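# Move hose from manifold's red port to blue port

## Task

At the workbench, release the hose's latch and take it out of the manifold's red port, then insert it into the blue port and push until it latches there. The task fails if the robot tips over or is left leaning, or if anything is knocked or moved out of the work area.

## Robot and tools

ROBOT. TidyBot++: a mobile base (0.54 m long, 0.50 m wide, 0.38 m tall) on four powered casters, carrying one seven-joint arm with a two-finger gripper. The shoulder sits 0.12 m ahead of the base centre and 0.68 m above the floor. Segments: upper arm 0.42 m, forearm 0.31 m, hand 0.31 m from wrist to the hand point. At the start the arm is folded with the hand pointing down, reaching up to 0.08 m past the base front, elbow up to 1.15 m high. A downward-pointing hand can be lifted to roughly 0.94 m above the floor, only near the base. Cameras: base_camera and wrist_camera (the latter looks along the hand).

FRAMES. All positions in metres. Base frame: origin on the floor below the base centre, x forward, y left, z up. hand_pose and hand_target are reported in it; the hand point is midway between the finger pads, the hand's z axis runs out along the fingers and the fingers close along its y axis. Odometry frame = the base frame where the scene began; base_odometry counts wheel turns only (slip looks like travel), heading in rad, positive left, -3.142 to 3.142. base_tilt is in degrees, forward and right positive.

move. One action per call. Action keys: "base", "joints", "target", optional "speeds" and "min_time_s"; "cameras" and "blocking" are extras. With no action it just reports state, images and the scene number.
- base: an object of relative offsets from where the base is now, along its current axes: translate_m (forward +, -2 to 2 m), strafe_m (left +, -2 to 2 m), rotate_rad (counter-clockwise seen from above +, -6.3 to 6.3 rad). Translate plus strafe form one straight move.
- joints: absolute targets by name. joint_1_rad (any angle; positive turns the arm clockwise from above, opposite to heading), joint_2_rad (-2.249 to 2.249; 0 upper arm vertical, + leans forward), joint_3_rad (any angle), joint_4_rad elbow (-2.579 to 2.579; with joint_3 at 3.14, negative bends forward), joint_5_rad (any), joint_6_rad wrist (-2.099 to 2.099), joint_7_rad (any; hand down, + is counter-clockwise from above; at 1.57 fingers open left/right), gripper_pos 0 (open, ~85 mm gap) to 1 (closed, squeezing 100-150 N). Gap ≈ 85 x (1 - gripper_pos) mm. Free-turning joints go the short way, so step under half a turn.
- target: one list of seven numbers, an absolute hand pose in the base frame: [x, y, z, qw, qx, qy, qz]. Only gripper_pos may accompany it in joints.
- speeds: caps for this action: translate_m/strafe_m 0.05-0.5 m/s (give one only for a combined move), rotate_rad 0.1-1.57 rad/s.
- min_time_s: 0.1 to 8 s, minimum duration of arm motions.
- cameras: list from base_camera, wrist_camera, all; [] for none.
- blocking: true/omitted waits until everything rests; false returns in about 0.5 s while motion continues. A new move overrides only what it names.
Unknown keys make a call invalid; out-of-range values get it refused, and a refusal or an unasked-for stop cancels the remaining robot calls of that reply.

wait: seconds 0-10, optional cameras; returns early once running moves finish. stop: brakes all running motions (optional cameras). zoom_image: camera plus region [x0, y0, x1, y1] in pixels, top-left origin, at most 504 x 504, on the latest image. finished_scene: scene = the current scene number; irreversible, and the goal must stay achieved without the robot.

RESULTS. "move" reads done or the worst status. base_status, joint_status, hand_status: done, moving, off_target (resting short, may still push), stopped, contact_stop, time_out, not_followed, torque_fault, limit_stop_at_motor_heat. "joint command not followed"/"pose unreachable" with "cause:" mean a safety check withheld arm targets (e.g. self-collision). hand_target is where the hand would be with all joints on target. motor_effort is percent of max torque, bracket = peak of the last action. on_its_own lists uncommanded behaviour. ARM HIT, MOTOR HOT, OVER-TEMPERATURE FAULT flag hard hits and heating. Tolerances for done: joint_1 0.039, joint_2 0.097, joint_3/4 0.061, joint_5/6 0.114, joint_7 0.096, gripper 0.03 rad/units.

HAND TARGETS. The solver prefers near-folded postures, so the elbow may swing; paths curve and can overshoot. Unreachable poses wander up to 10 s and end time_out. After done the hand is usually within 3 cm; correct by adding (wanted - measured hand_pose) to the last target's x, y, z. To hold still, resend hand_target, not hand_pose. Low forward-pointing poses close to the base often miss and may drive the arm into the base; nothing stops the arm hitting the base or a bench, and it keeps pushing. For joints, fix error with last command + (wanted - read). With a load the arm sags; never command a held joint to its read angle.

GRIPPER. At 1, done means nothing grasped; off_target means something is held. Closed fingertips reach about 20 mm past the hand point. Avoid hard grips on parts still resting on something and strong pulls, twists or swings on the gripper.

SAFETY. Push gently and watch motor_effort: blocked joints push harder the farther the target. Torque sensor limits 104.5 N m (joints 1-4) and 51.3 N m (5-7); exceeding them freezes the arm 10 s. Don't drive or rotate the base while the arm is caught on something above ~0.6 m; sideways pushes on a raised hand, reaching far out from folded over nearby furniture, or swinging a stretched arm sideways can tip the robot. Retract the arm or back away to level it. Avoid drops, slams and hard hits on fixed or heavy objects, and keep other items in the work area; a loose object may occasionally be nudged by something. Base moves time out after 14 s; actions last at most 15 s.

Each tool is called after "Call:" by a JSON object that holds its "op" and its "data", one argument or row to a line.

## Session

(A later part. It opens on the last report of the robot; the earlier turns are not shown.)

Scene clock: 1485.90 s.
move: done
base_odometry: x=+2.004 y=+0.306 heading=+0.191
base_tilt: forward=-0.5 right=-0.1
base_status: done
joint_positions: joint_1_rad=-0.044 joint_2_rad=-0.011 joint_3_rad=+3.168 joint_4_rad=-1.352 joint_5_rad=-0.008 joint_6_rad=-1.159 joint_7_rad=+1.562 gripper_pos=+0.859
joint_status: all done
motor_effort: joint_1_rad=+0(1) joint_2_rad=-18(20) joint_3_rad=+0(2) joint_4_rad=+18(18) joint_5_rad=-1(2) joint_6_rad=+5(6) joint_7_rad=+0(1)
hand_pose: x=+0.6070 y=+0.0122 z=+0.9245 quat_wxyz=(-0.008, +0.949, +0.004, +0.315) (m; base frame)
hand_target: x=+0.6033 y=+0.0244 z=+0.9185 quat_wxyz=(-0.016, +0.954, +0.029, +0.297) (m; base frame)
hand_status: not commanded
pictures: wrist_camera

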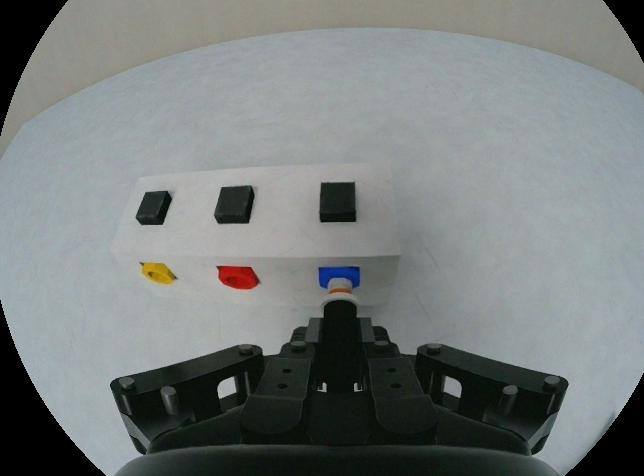

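Call:
{"op": "move", "data": {
  "base": {"translate_m": 0.006},
  "speeds": {"translate_m": 0.05},
  "cameras": ["wrist_camera"]
}}

Call:
{"op": "zoom_image", "data": {
  "camera": "wrist_camera",
  "region": [280, 220, 400, 320]
}}

Scene clock: 1491.87 s.
move: done
base_odometry: x=+2.009 y=+0.307 heading=+0.190
base_tilt: forward=-0.5 right=-0.1
base_status: done
joint_positions: joint_1_rad=-0.044 joint_2_rad=-0.014 joint_3_rad=+3.168 joint_4_rad=-1.349 joint_5_rad=-0.009 joint_6_rad=-1.178 joint_7_rad=+1.562 gripper_pos=+0.859
joint_status: not commanded
motor_effort: joint_1_rad=-1(1) joint_2_rad=-15(19) joint_3_rad=+0(2) joint_4_rad=+16(18) joint_5_rad=+0(2) joint_6_rad=+7(11) joint_7_rad=+0(0)
hand_pose: x=+0.6020 y=+0.0125 z=+0.9244 quat_wxyz=(-0.009, +0.951, +0.004, +0.309) (m; base frame)
hand_target: x=+0.6033 y=+0.0244 z=+0.9185 quat_wxyz=(-0.016, +0.954, +0.029, +0.297) (m; base frame)
hand_status: not commanded
pictures: wrist_camera

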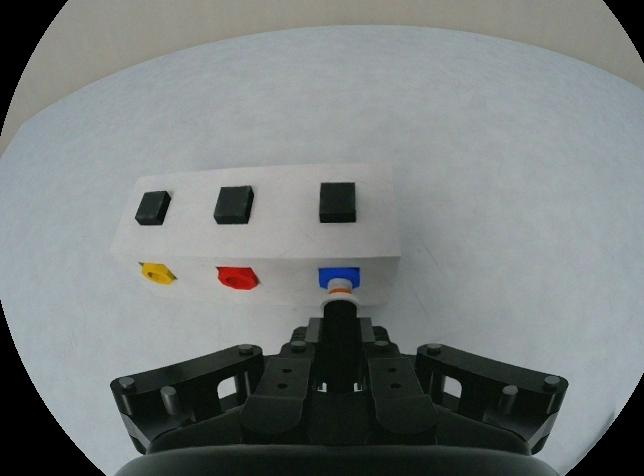

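Scaled by 4.200.

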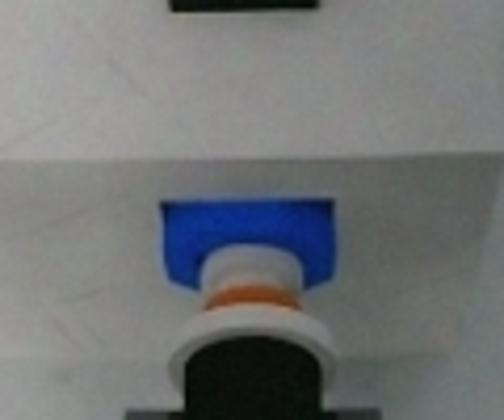

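Call:
{"op": "move", "data": {
  "base": {"translate_m": 0.008},
  "speeds": {"translate_m": 0.05},
  "joints": {"joint_2_rad": 0.045, "joint_4_rad": -1.285, "joint_6_rad": -1.04},
  "min_time_s": 0.8,
  "cameras": ["wrist_camera"]
}}

Call:
{"op": "zoom_image", "data": {
  "camera": "wrist_camera",
  "region": [280, 220, 400, 320]
}}

Scene clock: 1502.30 s.
move: off_target
base_odometry: x=+2.017 y=+0.309 heading=+0.190
base_tilt: forward=-0.5 right=-0.1
base_status: done
joint_positions: joint_1_rad=-0.045 joint_2_rad=-0.021 joint_3_rad=+3.168 joint_4_rad=-1.347 joint_5_rad=-0.010 joint_6_rad=-1.196 joint_7_rad=+1.562 gripper_pos=+0.859
joint_status: joint_4_rad off_target (ended at -1.347, target -1.285); joint_6_rad off_target (ended at -1.196, target -1.040); the others done
motor_effort: joint_1_rad=+0(1) joint_2_rad=-7(16) joint_3_rad=+1(2) joint_4_rad=+23(25) joint_5_rad=-1(2) joint_6_rad=+25(26) joint_7_rad=+0(1)
hand_pose: x=+0.5960 y=+0.0127 z=+0.9254 quat_wxyz=(-0.009, +0.952, +0.004, +0.305) (m; base frame)
hand_target: x=+0.6601 y=+0.0255 z=+0.9541 quat_wxyz=(-0.015, +0.926, +0.027, +0.376) (m; base frame)
hand_status: not commanded
pictures: wrist_camera

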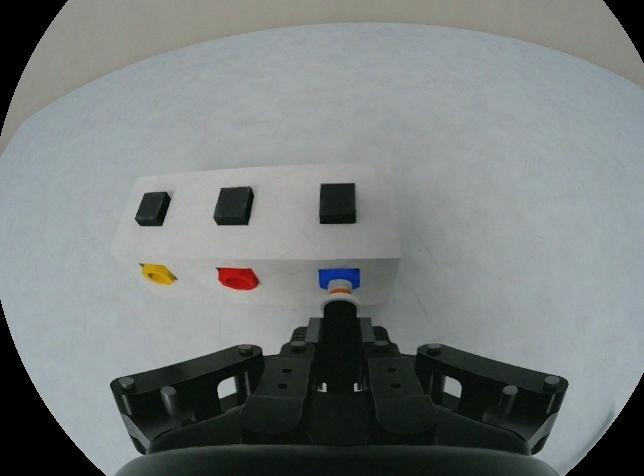

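Scaled by 4.200.

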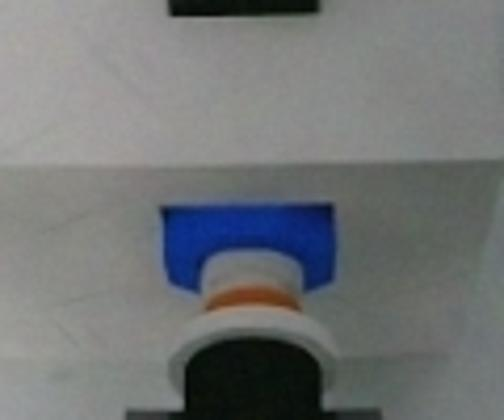

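Call:
{"op": "move", "data": {
  "base": {"translate_m": -0.025},
  "speeds": {"translate_m": 0.06}
}}

Call:
{"op": "move", "data": {
  "joints": {"joint_2_rad": -0.088, "joint_4_rad": -1.483, "joint_6_rad": -0.988},
  "min_time_s": 1,
  "cameras": ["wrist_camera"]
}}

Call:
{"op": "zoom_image", "data": {
  "camera": "wrist_camera",
  "region": [280, 220, 400, 320]
}}

Scene clock: 1512.03 s.
move: done
base_odometry: x=+1.992 y=+0.304 heading=+0.190
base_tilt: forward=-0.5 right=-0.1
base_status: done
joint_positions: joint_1_rad=-0.045 joint_2_rad=+0.014 joint_3_rad=+3.169 joint_4_rad=-1.334 joint_5_rad=-0.010 joint_6_rad=-1.140 joint_7_rad=+1.562 gripper_pos=+0.859
joint_status: not commanded
motor_effort: joint_1_rad=-1(2) joint_2_rad=-13(17) joint_3_rad=+0(2) joint_4_rad=+23(24) joint_5_rad=-2(4) joint_6_rad=+19(26) joint_7_rad=+0(0)
hand_pose: x=+0.6209 y=+0.0127 z=+0.9246 quat_wxyz=(-0.009, +0.947, +0.003, +0.321) (m; base frame)
hand_target: x=+0.6601 y=+0.0255 z=+0.9541 quat_wxyz=(-0.015, +0.926, +0.027, +0.376) (m; base frame)
hand_status: not commanded
pictures: none

Scene clock: 1513.37 s.
move: done
base_odometry: x=+1.992 y=+0.304 heading=+0.190
base_tilt: forward=-0.5 right=-0.1
base_status: not commanded
joint_positions: joint_1_rad=-0.045 joint_2_rad=-0.055 joint_3_rad=+3.169 joint_4_rad=-1.453 joint_5_rad=-0.010 joint_6_rad=-1.023 joint_7_rad=+1.562 gripper_pos=+0.859
joint_status: all done
motor_effort: joint_1_rad=+0(1) joint_2_rad=-18(19) joint_3_rad=+0(2) joint_4_rad=+18(23) joint_5_rad=-1(2) joint_6_rad=+5(20) joint_7_rad=+0(1)
hand_pose: x=+0.6110 y=+0.0120 z=+0.9222 quat_wxyz=(-0.010, +0.936, +0.003, +0.353) (m; base frame)
hand_target: x=+0.6056 y=+0.0228 z=+0.9302 quat_wxyz=(-0.016, +0.928, +0.026, +0.370) (m; base frame)
hand_status: not commanded
pictures: wrist_camera

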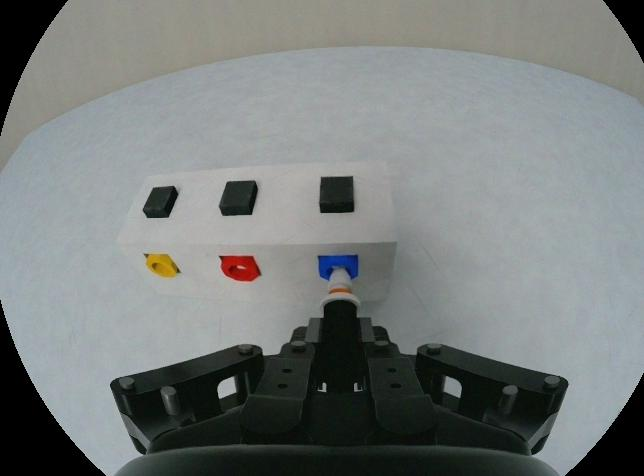

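Scaled by 4.200.

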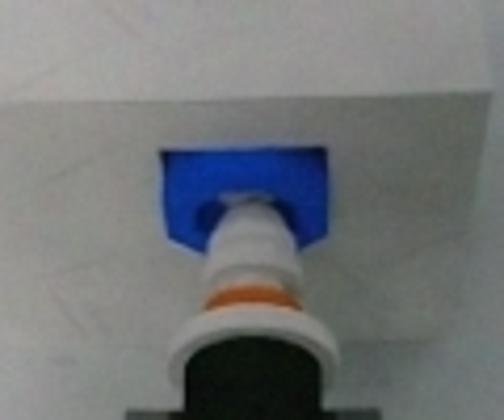

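Call:
{"op": "move", "data": {
  "base": {"translate_m": 0.012, "strafe_m": 0.001},
  "speeds": {"translate_m": 0.05},
  "cameras": ["wrist_camera"]
}}

Call:
{"op": "zoom_image", "data": {
  "camera": "wrist_camera",
  "region": [280, 220, 400, 320]
}}

Scene clock: 1520.57 s.
move: done
base_odometry: x=+2.004 y=+0.307 heading=+0.190
base_tilt: forward=-0.5 right=-0.1
base_status: done
joint_positions: joint_1_rad=-0.046 joint_2_rad=-0.064 joint_3_rad=+3.169 joint_4_rad=-1.462 joint_5_rad=-0.010 joint_6_rad=-1.023 joint_7_rad=+1.562 gripper_pos=+0.859
joint_status: not commanded
motor_effort: joint_1_rad=+0(1) joint_2_rad=-17(18) joint_3_rad=+1(2) joint_4_rad=+19(21) joint_5_rad=-1(2) joint_6_rad=+9(13) joint_7_rad=-1(1)
hand_pose: x=+0.6072 y=+0.0124 z=+0.9219 quat_wxyz=(-0.011, +0.936, +0.003, +0.352) (m; base frame)
hand_target: x=+0.6056 y=+0.0228 z=+0.9302 quat_wxyz=(-0.016, +0.928, +0.026, +0.370) (m; base frame)
hand_status: not commanded
pictures: wrist_camera

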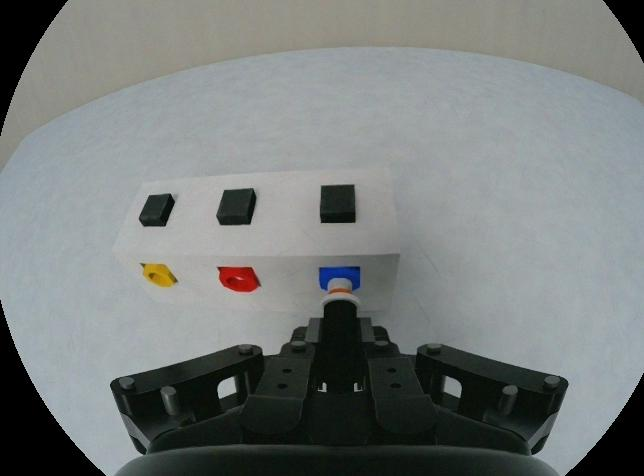

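Scaled by 4.200.

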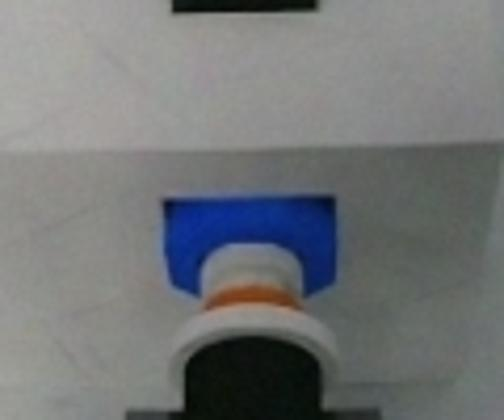

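Call:
{"op": "move", "data": {
  "base": {"translate_m": 0.008},
  "speeds": {"translate_m": 0.05},
  "joints": {"joint_2_rad": 0.0, "joint_4_rad": -1.395, "joint_6_rad": -0.89},
  "min_time_s": 0.8,
  "cameras": ["wrist_camera"]
}}

Call:
{"op": "zoom_image", "data": {
  "camera": "wrist_camera",
  "region": [280, 220, 400, 320]
}}

Scene clock: 1527.77 s.
move: off_target
base_odometry: x=+2.012 y=+0.309 heading=+0.190
base_tilt: forward=-0.5 right=-0.1
base_status: done
joint_positions: joint_1_rad=-0.046 joint_2_rad=-0.063 joint_3_rad=+3.169 joint_4_rad=-1.462 joint_5_rad=-0.011 joint_6_rad=-1.025 joint_7_rad=+1.562 gripper_pos=+0.859
joint_status: joint_4_rad off_target (ended at -1.462, target -1.395); joint_6_rad off_target (ended at -1.025, target -0.890); the others done
motor_effort: joint_1_rad=-1(1) joint_2_rad=-9(18) joint_3_rad=+0(2) joint_4_rad=+25(27) joint_5_rad=-2(2) joint_6_rad=+25(25) joint_7_rad=-1(1)
hand_pose: x=+0.6072 y=+0.0130 z=+0.9214 quat_wxyz=(-0.011, +0.936, +0.003, +0.352) (m; base frame)
hand_target: x=+0.6636 y=+0.0243 z=+0.9538 quat_wxyz=(-0.015, +0.909, +0.025, +0.415) (m; base frame)
hand_status: not commanded
pictures: wrist_camera

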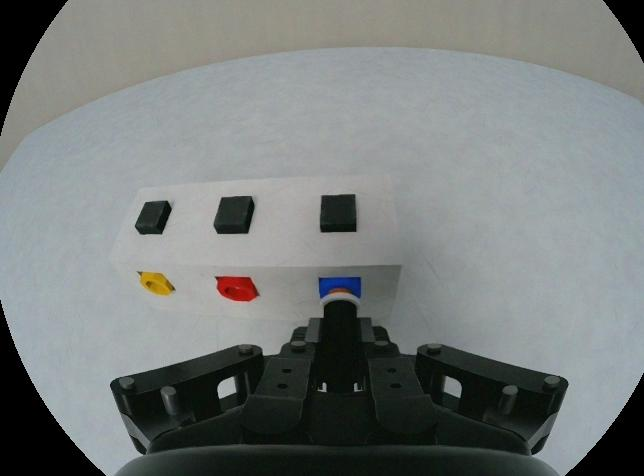

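Scaled by 4.200.

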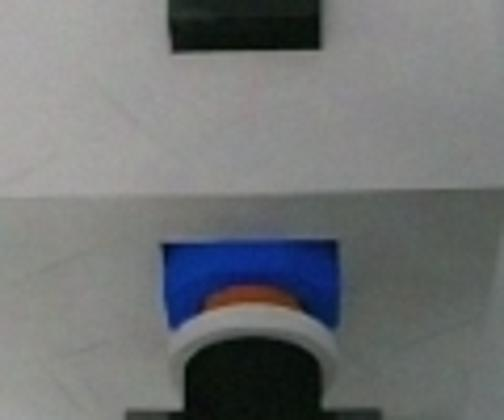

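Call:
{"op": "move", "data": {
  "joints": {"joint_2_rad": 0.05, "joint_4_rad": -1.36, "joint_6_rad": -0.78},
  "min_time_s": 0.8,
  "cameras": ["wrist_camera"]
}}

Call:
{"op": "zoom_image", "data": {
  "camera": "wrist_camera",
  "region": [280, 220, 400, 320]
}}

Scene clock: 1534.50 s.
move: off_target
base_odometry: x=+2.011 y=+0.309 heading=+0.190
base_tilt: forward=-0.5 right=-0.1
base_status: not commanded
joint_positions: joint_1_rad=-0.046 joint_2_rad=-0.061 joint_3_rad=+3.169 joint_4_rad=-1.460 joint_5_rad=-0.011 joint_6_rad=-1.024 joint_7_rad=+1.562 gripper_pos=+0.859
joint_status: joint_2_rad off_target (ended at -0.061, target +0.050); joint_4_rad off_target (ended at -1.460, target -1.360); joint_6_rad off_target (ended at -1.023, target -0.780)
motor_effort: joint_1_rad=-1(2) joint_2_rad=-1(9) joint_3_rad=+0(1) joint_4_rad=+30(31) joint_5_rad=-2(3) joint_6_rad=+37(38) joint_7_rad=+0(1)
hand_pose: x=+0.6084 y=+0.0130 z=+0.9213 quat_wxyz=(-0.011, +0.936, +0.003, +0.352) (m; base frame)
hand_target: x=+0.7037 y=+0.0250 z=+0.9718 quat_wxyz=(-0.014, +0.889, +0.023, +0.458) (m; base frame)
hand_status: not commanded
pictures: wrist_camera

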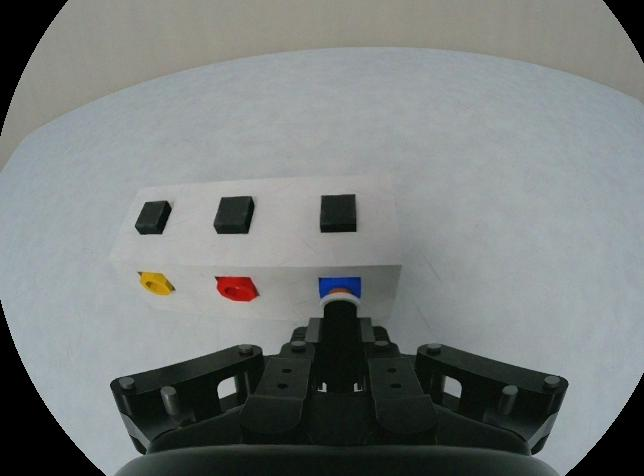

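Scaled by 4.200.

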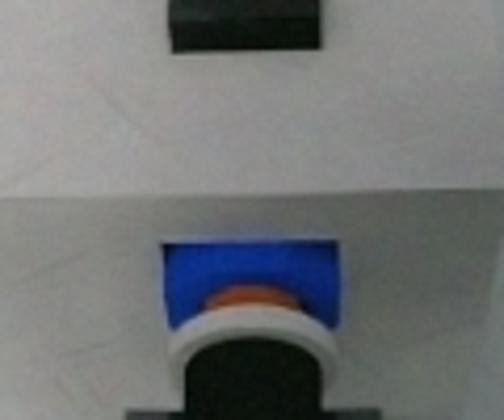

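Call:
{"op": "move", "data": {
  "joints": {"joint_2_rad": -0.075, "joint_4_rad": -1.47, "joint_6_rad": -1.02},
  "min_time_s": 0.8,
  "cameras": ["wrist_camera"]
}}

Call:
{"op": "zoom_image", "data": {
  "camera": "wrist_camera",
  "region": [280, 220, 400, 320]
}}

Scene clock: 1547.00 s.
move: done
base_odometry: x=+2.012 y=+0.309 heading=+0.190
base_tilt: forward=-0.5 right=-0.1
base_status: not commanded
joint_positions: joint_1_rad=-0.046 joint_2_rad=-0.064 joint_3_rad=+3.169 joint_4_rad=-1.462 joint_5_rad=-0.011 joint_6_rad=-1.025 joint_7_rad=+1.562 gripper_pos=+0.859
joint_status: all done
motor_effort: joint_1_rad=+0(1) joint_2_rad=-14(14) joint_3_rad=+0(1) joint_4_rad=+21(32) joint_5_rad=-1(3) joint_6_rad=+14(38) joint_7_rad=+0(1)
hand_pose: x=+0.6066 y=+0.0129 z=+0.9214 quat_wxyz=(-0.011, +0.936, +0.003, +0.351) (m; base frame)
hand_target: x=+0.6037 y=+0.0230 z=+0.9239 quat_wxyz=(-0.016, +0.934, +0.026, +0.355) (m; base frame)
hand_status: not commanded
pictures: wrist_camera

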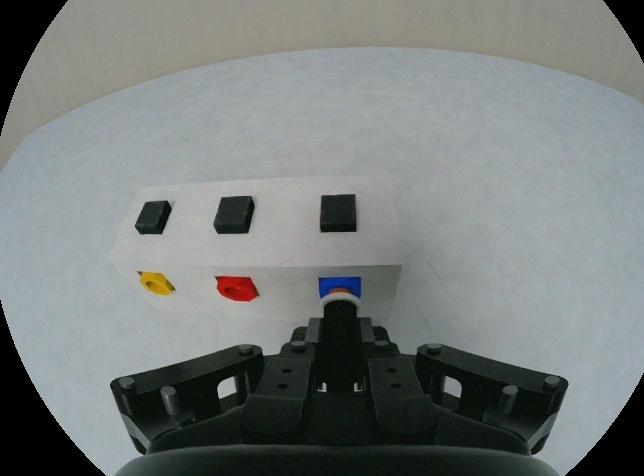

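Scaled by 4.200.

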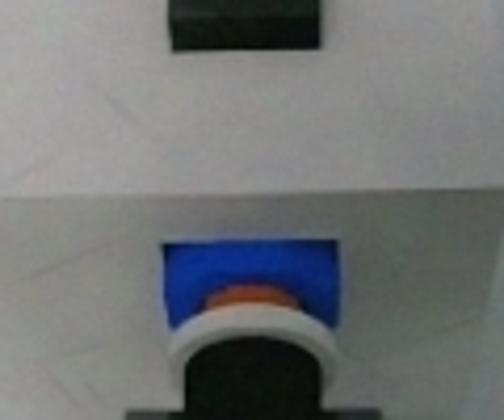

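Call:
{"op": "move", "data": {
  "base": {"translate_m": -0.01},
  "speeds": {"translate_m": 0.05},
  "cameras": ["wrist_camera"]
}}

Call:
{"op": "zoom_image", "data": {
  "camera": "wrist_camera",
  "region": [280, 220, 400, 320]
}}

Scene clock: 1558.03 s.
move: done
base_odometry: x=+2.002 y=+0.307 heading=+0.190
base_tilt: forward=-0.5 right=-0.1
base_status: done
joint_positions: joint_1_rad=-0.046 joint_2_rad=-0.065 joint_3_rad=+3.170 joint_4_rad=-1.462 joint_5_rad=-0.011 joint_6_rad=-1.020 joint_7_rad=+1.562 gripper_pos=+0.859
joint_status: not commanded
motor_effort: joint_1_rad=+0(2) joint_2_rad=-18(19) joint_3_rad=+0(1) joint_4_rad=+18(21) joint_5_rad=-1(3) joint_6_rad=+6(14) joint_7_rad=-1(1)
hand_pose: x=+0.6077 y=+0.0128 z=+0.9227 quat_wxyz=(-0.011, +0.935, +0.003, +0.354) (m; base frame)
hand_target: x=+0.6037 y=+0.0230 z=+0.9239 quat_wxyz=(-0.016, +0.934, +0.026, +0.355) (m; base frame)
hand_status: not commanded
pictures: wrist_camera

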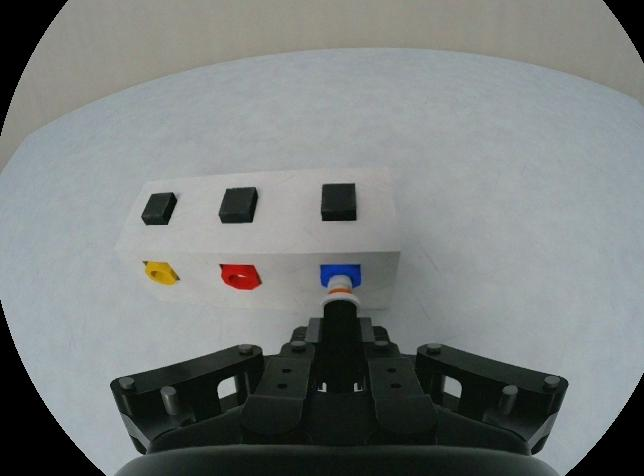

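Scaled by 4.200.

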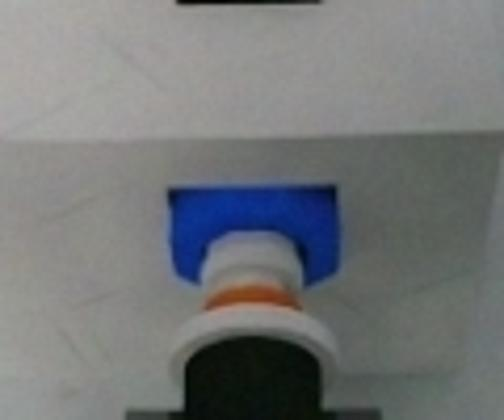

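Call:
{"op": "move", "data": {
  "base": {"translate_m": 0.012},
  "speeds": {"translate_m": 0.05},
  "joints": {"joint_2_rad": 0.02, "joint_4_rad": -1.38, "joint_6_rad": -0.84},
  "min_time_s": 0.8,
  "cameras": ["wrist_camera"]
}}

Call:
{"op": "zoom_image", "data": {
  "camera": "wrist_camera",
  "region": [310, 260, 370, 310]
}}

Scene clock: 1596.23 s.
move: off_target
base_odometry: x=+2.013 y=+0.309 heading=+0.190
base_tilt: forward=-0.5 right=-0.1
base_status: done
joint_positions: joint_1_rad=-0.046 joint_2_rad=-0.064 joint_3_rad=+3.169 joint_4_rad=-1.462 joint_5_rad=-0.011 joint_6_rad=-1.025 joint_7_rad=+1.562 gripper_pos=+0.859
joint_status: joint_4_rad off_target (ended at -1.462, target -1.380); joint_6_rad off_target (ended at -1.025, target -0.840); the others done
motor_effort: joint_1_rad=-1(1) joint_2_rad=-5(18) joint_3_rad=+0(2) joint_4_rad=+28(29) joint_5_rad=-2(3) joint_6_rad=+32(33) joint_7_rad=+0(1)
hand_pose: x=+0.6067 y=+0.0129 z=+0.9214 quat_wxyz=(-0.011, +0.936, +0.003, +0.351) (m; base frame)
hand_target: x=+0.6812 y=+0.0246 z=+0.9629 quat_wxyz=(-0.014, +0.900, +0.024, +0.436) (m; base frame)
hand_status: not commanded
pictures: wrist_camera

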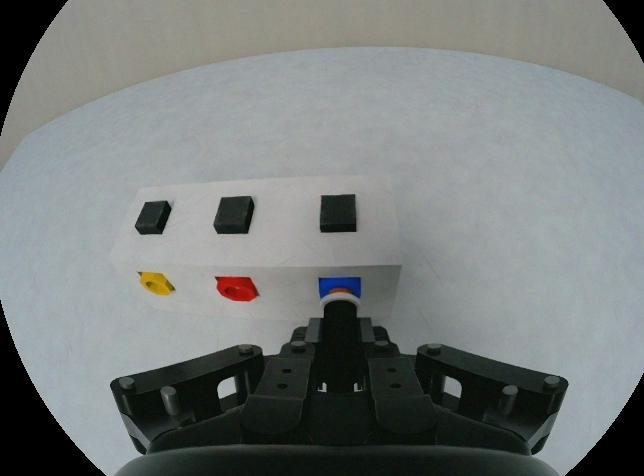

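Scaled by 8.400.

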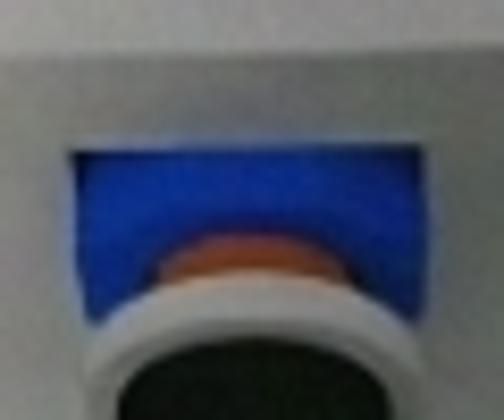

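Call:
{"op": "move", "data": {
  "base": {"translate_m": -0.014},
  "speeds": {"translate_m": 0.06},
  "joints": {"joint_2_rad": -0.078, "joint_4_rad": -1.504, "joint_6_rad": -0.97},
  "min_time_s": 0.8,
  "cameras": ["wrist_camera"]
}}

Call:
{"op": "zoom_image", "data": {
  "camera": "wrist_camera",
  "region": [280, 220, 400, 320]
}}

Scene clock: 1654.43 s.
move: done
base_odometry: x=+1.999 y=+0.307 heading=+0.190
base_tilt: forward=-0.5 right=-0.1
base_status: done
joint_positions: joint_1_rad=-0.046 joint_2_rad=-0.060 joint_3_rad=+3.170 joint_4_rad=-1.476 joint_5_rad=-0.011 joint_6_rad=-0.984 joint_7_rad=+1.562 gripper_pos=+0.859
joint_status: all done
motor_effort: joint_1_rad=+0(2) joint_2_rad=-17(18) joint_3_rad=+0(2) joint_4_rad=+18(28) joint_5_rad=-1(4) joint_6_rad=+6(32) joint_7_rad=+0(1)
hand_pose: x=+0.6149 y=+0.0126 z=+0.9206 quat_wxyz=(-0.011, +0.932, +0.003, +0.362) (m; base frame)
hand_target: x=+0.6084 y=+0.0229 z=+0.9181 quat_wxyz=(-0.016, +0.931, +0.025, +0.364) (m; base frame)
hand_status: not commanded
pictures: wrist_camera

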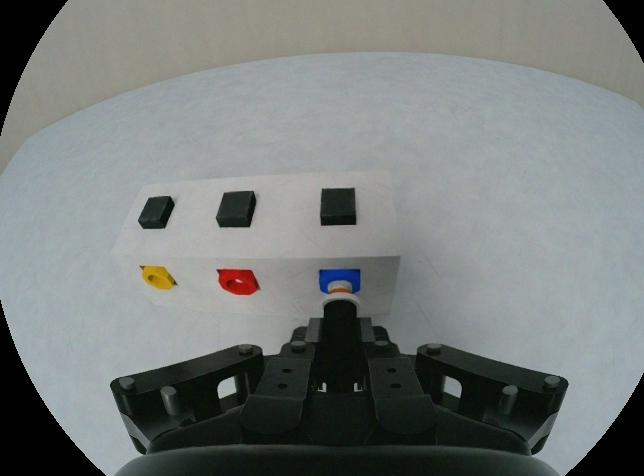

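Scaled by 4.200.

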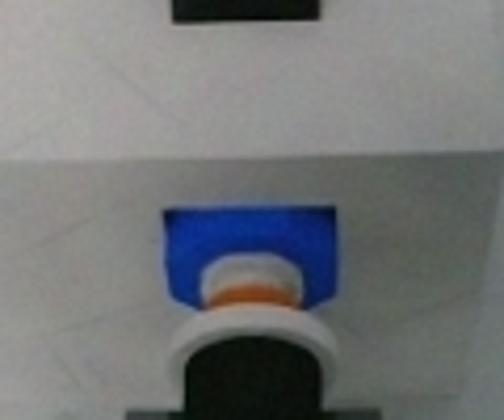

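Call:
{"op": "move", "data": {
  "base": {"translate_m": 0.008},
  "speeds": {"translate_m": 0.05},
  "cameras": ["wrist_camera"]
}}

Call:
{"op": "zoom_image", "data": {
  "camera": "wrist_camera",
  "region": [280, 220, 400, 320]
}}

Scene clock: 1660.60 s.
move: done
base_odometry: x=+2.007 y=+0.308 heading=+0.190
base_tilt: forward=-0.5 right=-0.1
base_status: done
joint_positions: joint_1_rad=-0.047 joint_2_rad=-0.075 joint_3_rad=+3.170 joint_4_rad=-1.487 joint_5_rad=-0.011 joint_6_rad=-0.991 joint_7_rad=+1.562 gripper_pos=+0.859
joint_status: not commanded
motor_effort: joint_1_rad=+0(1) joint_2_rad=-16(17) joint_3_rad=+0(2) joint_4_rad=+19(20) joint_5_rad=-1(2) joint_6_rad=+8(13) joint_7_rad=-1(1)
hand_pose: x=+0.6075 y=+0.0130 z=+0.9207 quat_wxyz=(-0.011, +0.933, +0.003, +0.360) (m; base frame)
hand_target: x=+0.6084 y=+0.0229 z=+0.9181 quat_wxyz=(-0.016, +0.931, +0.025, +0.364) (m; base frame)
hand_status: not commanded
pictures: wrist_camera

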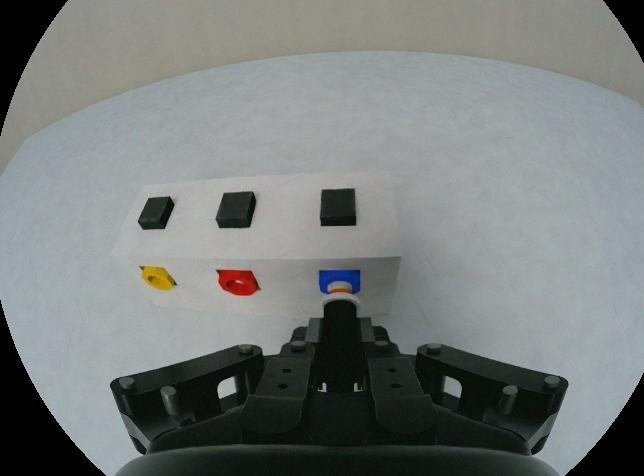

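Scaled by 4.200.

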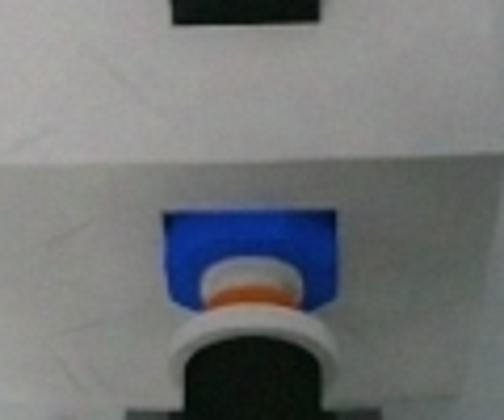

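Call:
{"op": "move", "data": {
  "base": {"translate_m": 0.003},
  "speeds": {"translate_m": 0.05},
  "joints": {"joint_2_rad": -0.01, "joint_4_rad": -1.42, "joint_6_rad": -0.865},
  "min_time_s": 0.8,
  "cameras": ["wrist_camera"]
}}

Call:
{"op": "zoom_image", "data": {
  "camera": "wrist_camera",
  "region": [310, 260, 370, 310]
}}

Scene clock: 1668.50 s.
move: off_target
base_odometry: x=+2.010 y=+0.308 heading=+0.190
base_tilt: forward=-0.5 right=-0.1
base_status: done
joint_positions: joint_1_rad=-0.047 joint_2_rad=-0.067 joint_3_rad=+3.170 joint_4_rad=-1.478 joint_5_rad=-0.012 joint_6_rad=-0.994 joint_7_rad=+1.562 gripper_pos=+0.859
joint_status: joint_6_rad off_target (ended at -0.994, target -0.865); the others done
motor_effort: joint_1_rad=-1(2) joint_2_rad=-7(15) joint_3_rad=+0(2) joint_4_rad=+25(27) joint_5_rad=-1(3) joint_6_rad=+24(27) joint_7_rad=+0(1)
hand_pose: x=+0.6103 y=+0.0132 z=+0.9207 quat_wxyz=(-0.012, +0.933, +0.003, +0.359) (m; base frame)
hand_target: x=+0.6622 y=+0.0240 z=+0.9515 quat_wxyz=(-0.015, +0.907, +0.024, +0.420) (m; base frame)
hand_status: not commanded
pictures: wrist_camera

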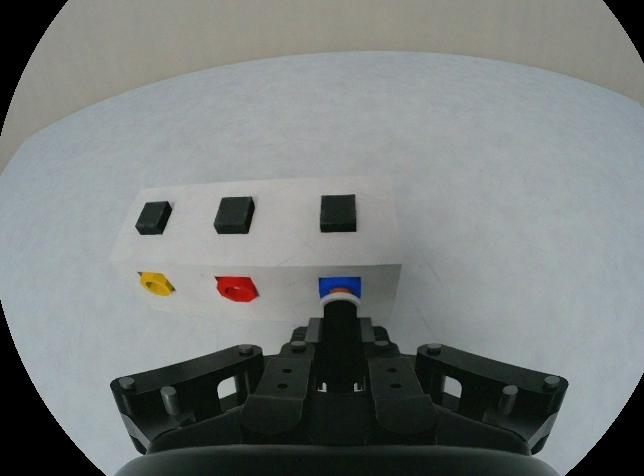

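Scaled by 8.400.

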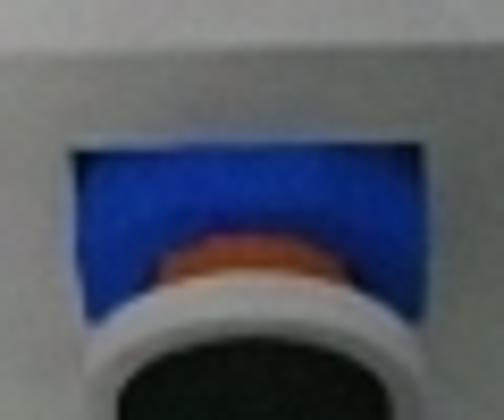

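Call:
{"op": "move", "data": {
  "base": {"translate_m": -0.018},
  "speeds": {"translate_m": 0.08},
  "joints": {"joint_2_rad": -0.078, "joint_4_rad": -1.504, "joint_6_rad": -0.97},
  "min_time_s": 0.6
}}

Call:
{"op": "move", "data": {
  "joints": {"joint_2_rad": -0.108, "joint_4_rad": -1.56, "joint_6_rad": -0.88},
  "min_time_s": 1,
  "cameras": ["wrist_camera"]
}}

Call:
{"op": "zoom_image", "data": {
  "camera": "wrist_camera",
  "region": [280, 220, 400, 320]
}}

Scene clock: 1721.90 s.
move: done
base_odometry: x=+1.992 y=+0.305 heading=+0.190
base_tilt: forward=-0.5 right=-0.1
base_status: done
joint_positions: joint_1_rad=-0.047 joint_2_rad=-0.058 joint_3_rad=+3.171 joint_4_rad=-1.486 joint_5_rad=-0.012 joint_6_rad=-0.956 joint_7_rad=+1.562 gripper_pos=+0.859
joint_status: all done
motor_effort: joint_1_rad=+0(2) joint_2_rad=-17(21) joint_3_rad=+0(2) joint_4_rad=+18(25) joint_5_rad=-2(3) joint_6_rad=+6(25) joint_7_rad=+0(1)
hand_pose: x=+0.6200 y=+0.0129 z=+0.9207 quat_wxyz=(-0.011, +0.929, +0.003, +0.370) (m; base frame)
hand_target: x=+0.6084 y=+0.0229 z=+0.9181 quat_wxyz=(-0.016, +0.931, +0.025, +0.364) (m; base frame)
hand_status: not commanded
pictures: none

Scene clock: 1723.20 s.
move: done
base_odometry: x=+1.992 y=+0.305 heading=+0.190
base_tilt: forward=-0.5 right=-0.1
base_status: not commanded
joint_positions: joint_1_rad=-0.047 joint_2_rad=-0.080 joint_3_rad=+3.171 joint_4_rad=-1.526 joint_5_rad=-0.012 joint_6_rad=-0.920 joint_7_rad=+1.562 gripper_pos=+0.859
joint_status: all done
motor_effort: joint_1_rad=+0(0) joint_2_rad=-16(18) joint_3_rad=+0(1) joint_4_rad=+17(19) joint_5_rad=-1(2) joint_6_rad=+6(8) joint_7_rad=-1(1)
hand_pose: x=+0.6152 y=+0.0126 z=+0.9179 quat_wxyz=(-0.012, +0.926, +0.002, +0.378) (m; base frame)
hand_target: x=+0.6111 y=+0.0222 z=+0.9228 quat_wxyz=(-0.016, +0.919, +0.024, +0.394) (m; base frame)
hand_status: not commanded
pictures: wrist_camera

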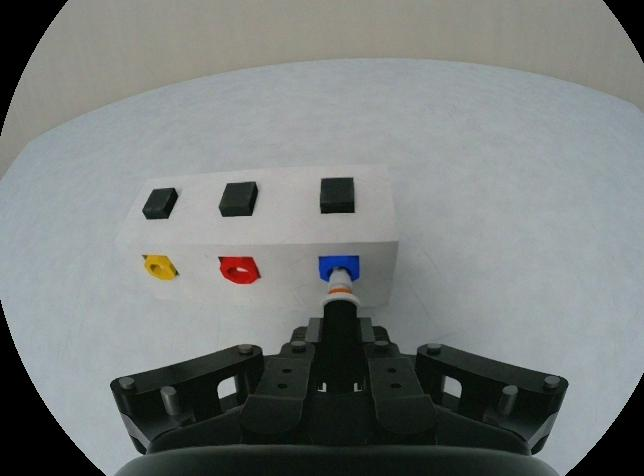

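Scaled by 4.200.

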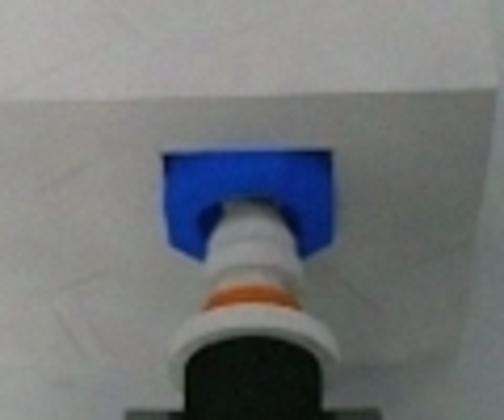

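Call:
{"op": "move", "data": {
  "base": {"translate_m": 0.01},
  "speeds": {"translate_m": 0.05},
  "cameras": ["wrist_camera"]
}}

Call:
{"op": "zoom_image", "data": {
  "camera": "wrist_camera",
  "region": [280, 220, 400, 320]
}}

Scene clock: 1728.17 s.
move: done
base_odometry: x=+2.002 y=+0.307 heading=+0.190
base_tilt: forward=-0.5 right=-0.1
base_status: done
joint_positions: joint_1_rad=-0.048 joint_2_rad=-0.090 joint_3_rad=+3.170 joint_4_rad=-1.533 joint_5_rad=-0.013 joint_6_rad=-0.920 joint_7_rad=+1.562 gripper_pos=+0.859
joint_status: not commanded
motor_effort: joint_1_rad=+0(1) joint_2_rad=-15(16) joint_3_rad=+0(2) joint_4_rad=+18(20) joint_5_rad=-1(2) joint_6_rad=+7(12) joint_7_rad=+0(1)
hand_pose: x=+0.6119 y=+0.0134 z=+0.9193 quat_wxyz=(-0.013, +0.925, +0.003, +0.379) (m; base frame)
hand_target: x=+0.6111 y=+0.0222 z=+0.9228 quat_wxyz=(-0.016, +0.919, +0.024, +0.394) (m; base frame)
hand_status: not commanded
pictures: wrist_camera

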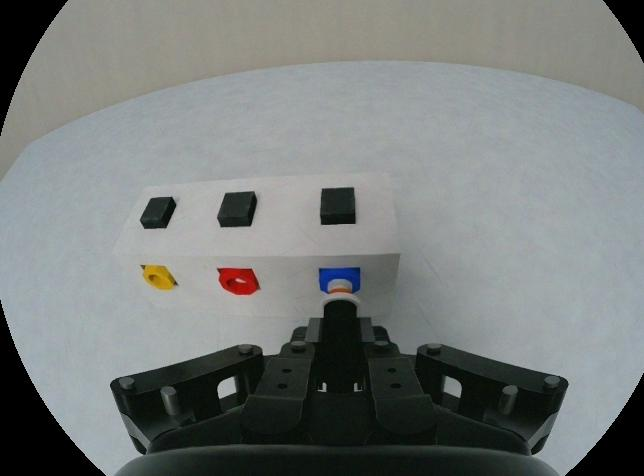

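Scaled by 4.200.

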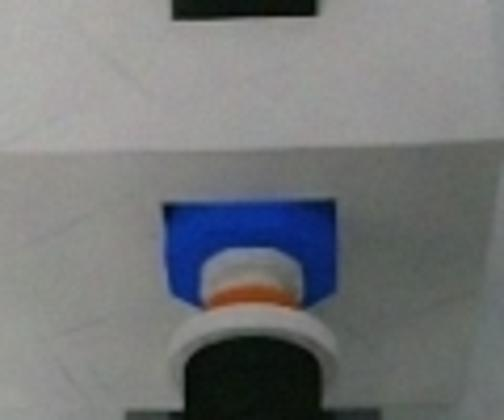

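Call:
{"op": "move", "data": {
  "base": {"translate_m": 0.006},
  "speeds": {"translate_m": 0.05},
  "joints": {"joint_2_rad": 0.0, "joint_4_rad": -1.44, "joint_6_rad": -0.76},
  "min_time_s": 0.8,
  "cameras": ["wrist_camera"]
}}

Call:
{"op": "zoom_image", "data": {
  "camera": "wrist_camera",
  "region": [310, 260, 370, 310]
}}

Scene clock: 1736.40 s.
move: off_target
base_odometry: x=+2.007 y=+0.308 heading=+0.190
base_tilt: forward=-0.5 right=-0.1
base_status: done
joint_positions: joint_1_rad=-0.048 joint_2_rad=-0.079 joint_3_rad=+3.170 joint_4_rad=-1.524 joint_5_rad=-0.013 joint_6_rad=-0.920 joint_7_rad=+1.562 gripper_pos=+0.859
joint_status: joint_4_rad off_target (ended at -1.524, target -1.440); joint_6_rad off_target (ended at -0.920, target -0.760); the others done
motor_effort: joint_1_rad=-1(1) joint_2_rad=-5(16) joint_3_rad=+0(2) joint_4_rad=+29(30) joint_5_rad=-2(3) joint_6_rad=+30(31) joint_7_rad=-1(1)
hand_pose: x=+0.6160 y=+0.0138 z=+0.9190 quat_wxyz=(-0.013, +0.925, +0.003, +0.379) (m; base frame)
hand_target: x=+0.6822 y=+0.0238 z=+0.9605 quat_wxyz=(-0.014, +0.891, +0.023, +0.454) (m; base frame)
hand_status: not commanded
pictures: wrist_camera

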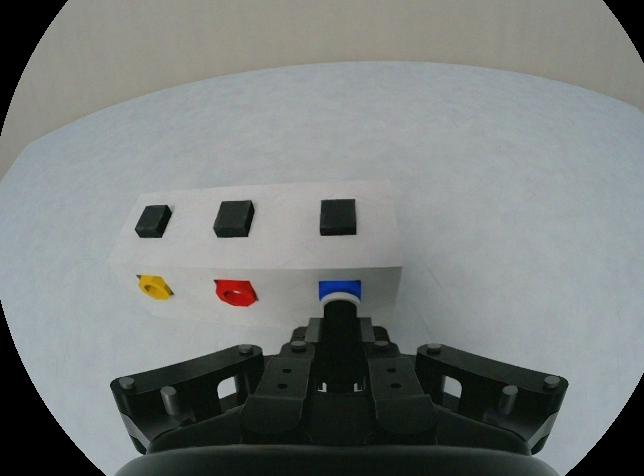

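Scaled by 8.400.

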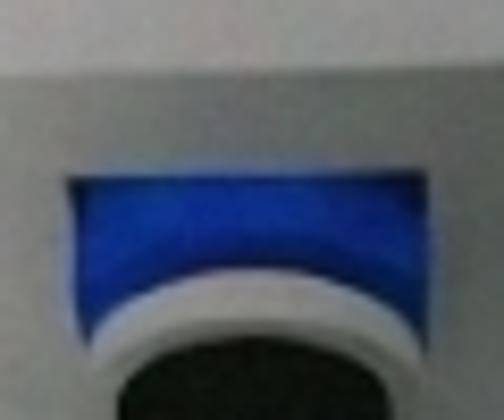

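Call:
{"op": "move", "data": {
  "joints": {"joint_2_rad": 0.03, "joint_4_rad": -1.415, "joint_6_rad": -0.69},
  "min_time_s": 0.8,
  "cameras": ["wrist_camera"]
}}

Call:
{"op": "zoom_image", "data": {
  "camera": "wrist_camera",
  "region": [310, 260, 370, 310]
}}

Scene clock: 1751.50 s.
move: off_target
base_odometry: x=+2.007 y=+0.308 heading=+0.190
base_tilt: forward=-0.5 right=-0.1
base_status: not commanded
joint_positions: joint_1_rad=-0.048 joint_2_rad=-0.077 joint_3_rad=+3.170 joint_4_rad=-1.522 joint_5_rad=-0.013 joint_6_rad=-0.919 joint_7_rad=+1.562 gripper_pos=+0.859
joint_status: joint_2_rad off_target (ended at -0.077, target +0.030); joint_4_rad off_target (ended at -1.522, target -1.415); joint_6_rad off_target (ended at -0.919, target -0.690)
motor_effort: joint_1_rad=-2(2) joint_2_rad=-2(6) joint_3_rad=-1(1) joint_4_rad=+31(33) joint_5_rad=-3(4) joint_6_rad=+37(37) joint_7_rad=+0(1)
hand_pose: x=+0.6171 y=+0.0138 z=+0.9189 quat_wxyz=(-0.013, +0.925, +0.003, +0.379) (m; base frame)
hand_target: x=+0.7064 y=+0.0242 z=+0.9755 quat_wxyz=(-0.013, +0.876, +0.022, +0.482) (m; base frame)
hand_status: not commanded
pictures: wrist_camera

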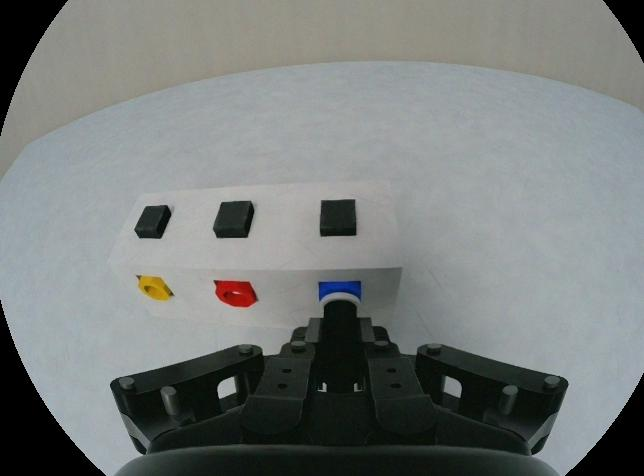

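Scaled by 8.400.

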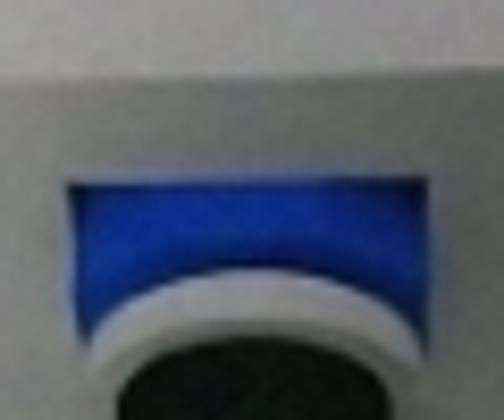

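Call:
{"op": "move", "data": {
  "joints": {"joint_2_rad": -0.095, "joint_4_rad": -1.535, "joint_6_rad": -0.915},
  "min_time_s": 0.8
}}

Call:
{"op": "move", "data": {
  "base": {"translate_m": -0.012},
  "speeds": {"translate_m": 0.05},
  "cameras": ["wrist_camera"]
}}

Call:
{"op": "zoom_image", "data": {
  "camera": "wrist_camera",
  "region": [310, 260, 370, 310]
}}

Scene clock: 1758.87 s.
move: done
base_odometry: x=+2.007 y=+0.308 heading=+0.190
base_tilt: forward=-0.5 right=-0.1
base_status: not commanded
joint_positions: joint_1_rad=-0.048 joint_2_rad=-0.081 joint_3_rad=+3.170 joint_4_rad=-1.525 joint_5_rad=-0.013 joint_6_rad=-0.921 joint_7_rad=+1.562 gripper_pos=+0.859
joint_status: all done
motor_effort: joint_1_rad=-1(2) joint_2_rad=-14(14) joint_3_rad=+0(1) joint_4_rad=+21(33) joint_5_rad=-2(4) joint_6_rad=+14(38) joint_7_rad=+0(1)
hand_pose: x=+0.6153 y=+0.0138 z=+0.9188 quat_wxyz=(-0.013, +0.926, +0.003, +0.378) (m; base frame)
hand_target: x=+0.6110 y=+0.0225 z=+0.9220 quat_wxyz=(-0.016, +0.923, +0.024, +0.383) (m; base frame)
hand_status: not commanded
pictures: none

Scene clock: 1759.57 s.
move: done
base_odometry: x=+1.995 y=+0.306 heading=+0.190
base_tilt: forward=-0.5 right=-0.1
base_status: done
joint_positions: joint_1_rad=-0.048 joint_2_rad=-0.079 joint_3_rad=+3.171 joint_4_rad=-1.527 joint_5_rad=-0.013 joint_6_rad=-0.910 joint_7_rad=+1.562 gripper_pos=+0.860
joint_status: not commanded
motor_effort: joint_1_rad=+0(2) joint_2_rad=-16(24) joint_3_rad=+0(2) joint_4_rad=+18(23) joint_5_rad=-1(3) joint_6_rad=+6(12) joint_7_rad=+0(1)
hand_pose: x=+0.6178 y=+0.0135 z=+0.9192 quat_wxyz=(-0.012, +0.924, +0.003, +0.382) (m; base frame)
hand_target: x=+0.6110 y=+0.0225 z=+0.9220 quat_wxyz=(-0.016, +0.923, +0.024, +0.383) (m; base frame)
hand_status: not commanded
pictures: wrist_camera

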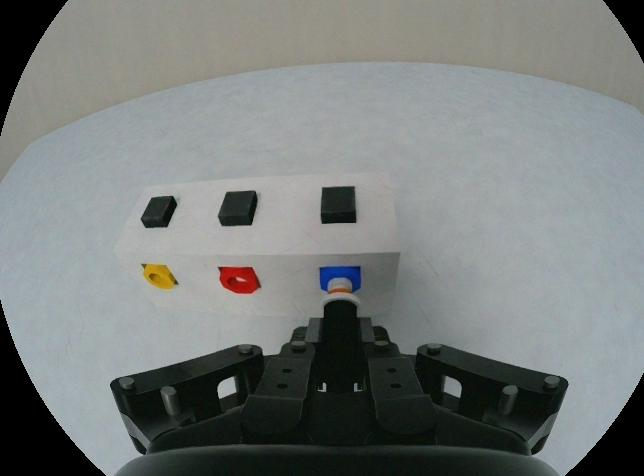

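Scaled by 8.400.

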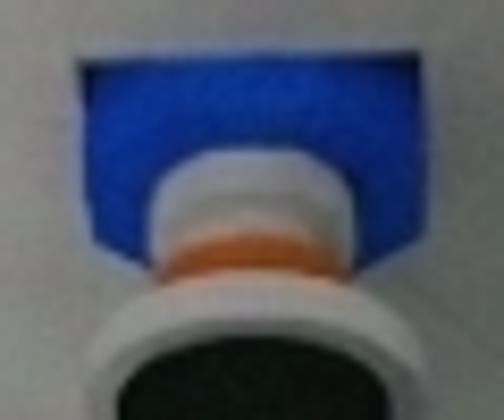

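Call:
{"op": "move", "data": {
  "base": {"translate_m": -0.008},
  "speeds": {"translate_m": 0.08}
}}

Call:
{"op": "move", "data": {
  "joints": {"joint_2_rad": -0.125, "joint_4_rad": -1.606, "joint_6_rad": -0.812},
  "min_time_s": 0.8,
  "cameras": ["wrist_camera"]
}}

Call:
{"op": "zoom_image", "data": {
  "camera": "wrist_camera",
  "region": [280, 220, 400, 320]
}}

Scene clock: 1784.70 s.
move: done
base_odometry: x=+1.988 y=+0.305 heading=+0.190
base_tilt: forward=-0.5 right=-0.1
base_status: done
joint_positions: joint_1_rad=-0.048 joint_2_rad=-0.080 joint_3_rad=+3.171 joint_4_rad=-1.527 joint_5_rad=-0.013 joint_6_rad=-0.910 joint_7_rad=+1.562 gripper_pos=+0.860
joint_status: not commanded
motor_effort: joint_1_rad=+0(1) joint_2_rad=-17(19) joint_3_rad=+0(1) joint_4_rad=+18(19) joint_5_rad=-2(2) joint_6_rad=+7(7) joint_7_rad=+0(1)
hand_pose: x=+0.6174 y=+0.0134 z=+0.9201 quat_wxyz=(-0.013, +0.924, +0.003, +0.382) (m; base frame)
hand_target: x=+0.6110 y=+0.0225 z=+0.9220 quat_wxyz=(-0.016, +0.923, +0.024, +0.383) (m; base frame)
hand_status: not commanded
pictures: none

Scene clock: 1785.80 s.
move: done
base_odometry: x=+1.988 y=+0.305 heading=+0.190
base_tilt: forward=-0.5 right=-0.1
base_status: not commanded
joint_positions: joint_1_rad=-0.048 joint_2_rad=-0.091 joint_3_rad=+3.171 joint_4_rad=-1.578 joint_5_rad=-0.013 joint_6_rad=-0.856 joint_7_rad=+1.562 gripper_pos=+0.860
joint_status: all done
motor_effort: joint_1_rad=+0(0) joint_2_rad=-16(18) joint_3_rad=+0(1) joint_4_rad=+18(19) joint_5_rad=-1(2) joint_6_rad=+7(7) joint_7_rad=-1(1)
hand_pose: x=+0.6171 y=+0.0133 z=+0.9099 quat_wxyz=(-0.013, +0.921, +0.002, +0.389) (m; base frame)
hand_target: x=+0.6131 y=+0.0217 z=+0.9219 quat_wxyz=(-0.016, +0.911, +0.023, +0.412) (m; base frame)
hand_status: not commanded
pictures: wrist_camera

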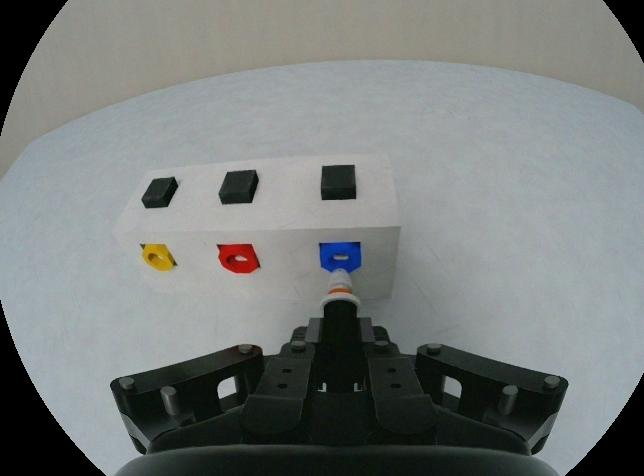

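Scaled by 4.200.

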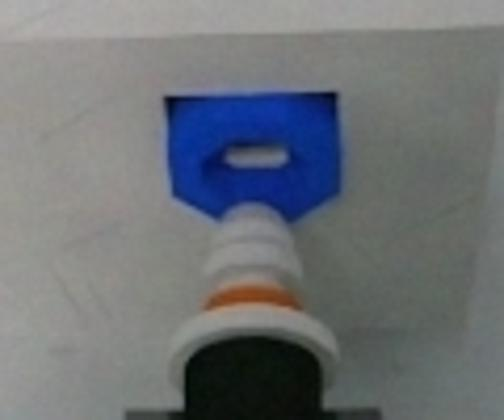

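Call:
{"op": "move", "data": {
  "joints": {"joint_2_rad": -0.142, "joint_4_rad": -1.556},
  "min_time_s": 0.8,
  "cameras": ["wrist_camera"]
}}

Call:
{"op": "zoom_image", "data": {
  "camera": "wrist_camera",
  "region": [280, 220, 400, 320]
}}

Scene clock: 1794.50 s.
move: done
base_odometry: x=+1.988 y=+0.305 heading=+0.190
base_tilt: forward=-0.5 right=-0.1
base_status: not commanded
joint_positions: joint_1_rad=-0.048 joint_2_rad=-0.110 joint_3_rad=+3.171 joint_4_rad=-1.572 joint_5_rad=-0.013 joint_6_rad=-0.856 joint_7_rad=+1.562 gripper_pos=+0.860
joint_status: all done
motor_effort: joint_1_rad=+0(0) joint_2_rad=-16(17) joint_3_rad=+0(1) joint_4_rad=+18(19) joint_5_rad=-1(2) joint_6_rad=+6(8) joint_7_rad=+0(1)
hand_pose: x=+0.6138 y=+0.0131 z=+0.9228 quat_wxyz=(-0.013, +0.916, +0.002, +0.400) (m; base frame)
hand_target: x=+0.6167 y=+0.0215 z=+0.9579 quat_wxyz=(-0.016, +0.897, +0.023, +0.442) (m; base frame)
hand_status: not commanded
pictures: wrist_camera

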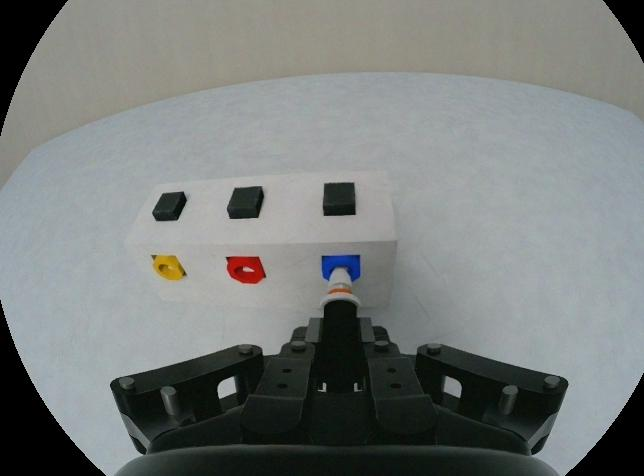

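Scaled by 4.200.

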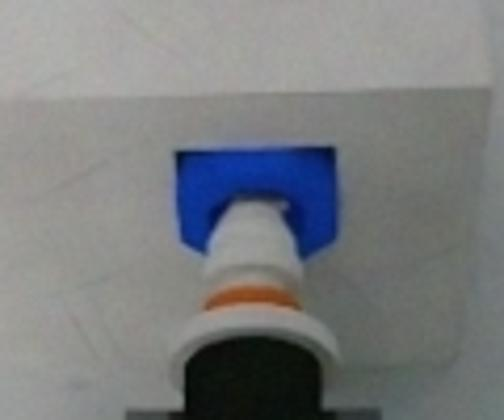

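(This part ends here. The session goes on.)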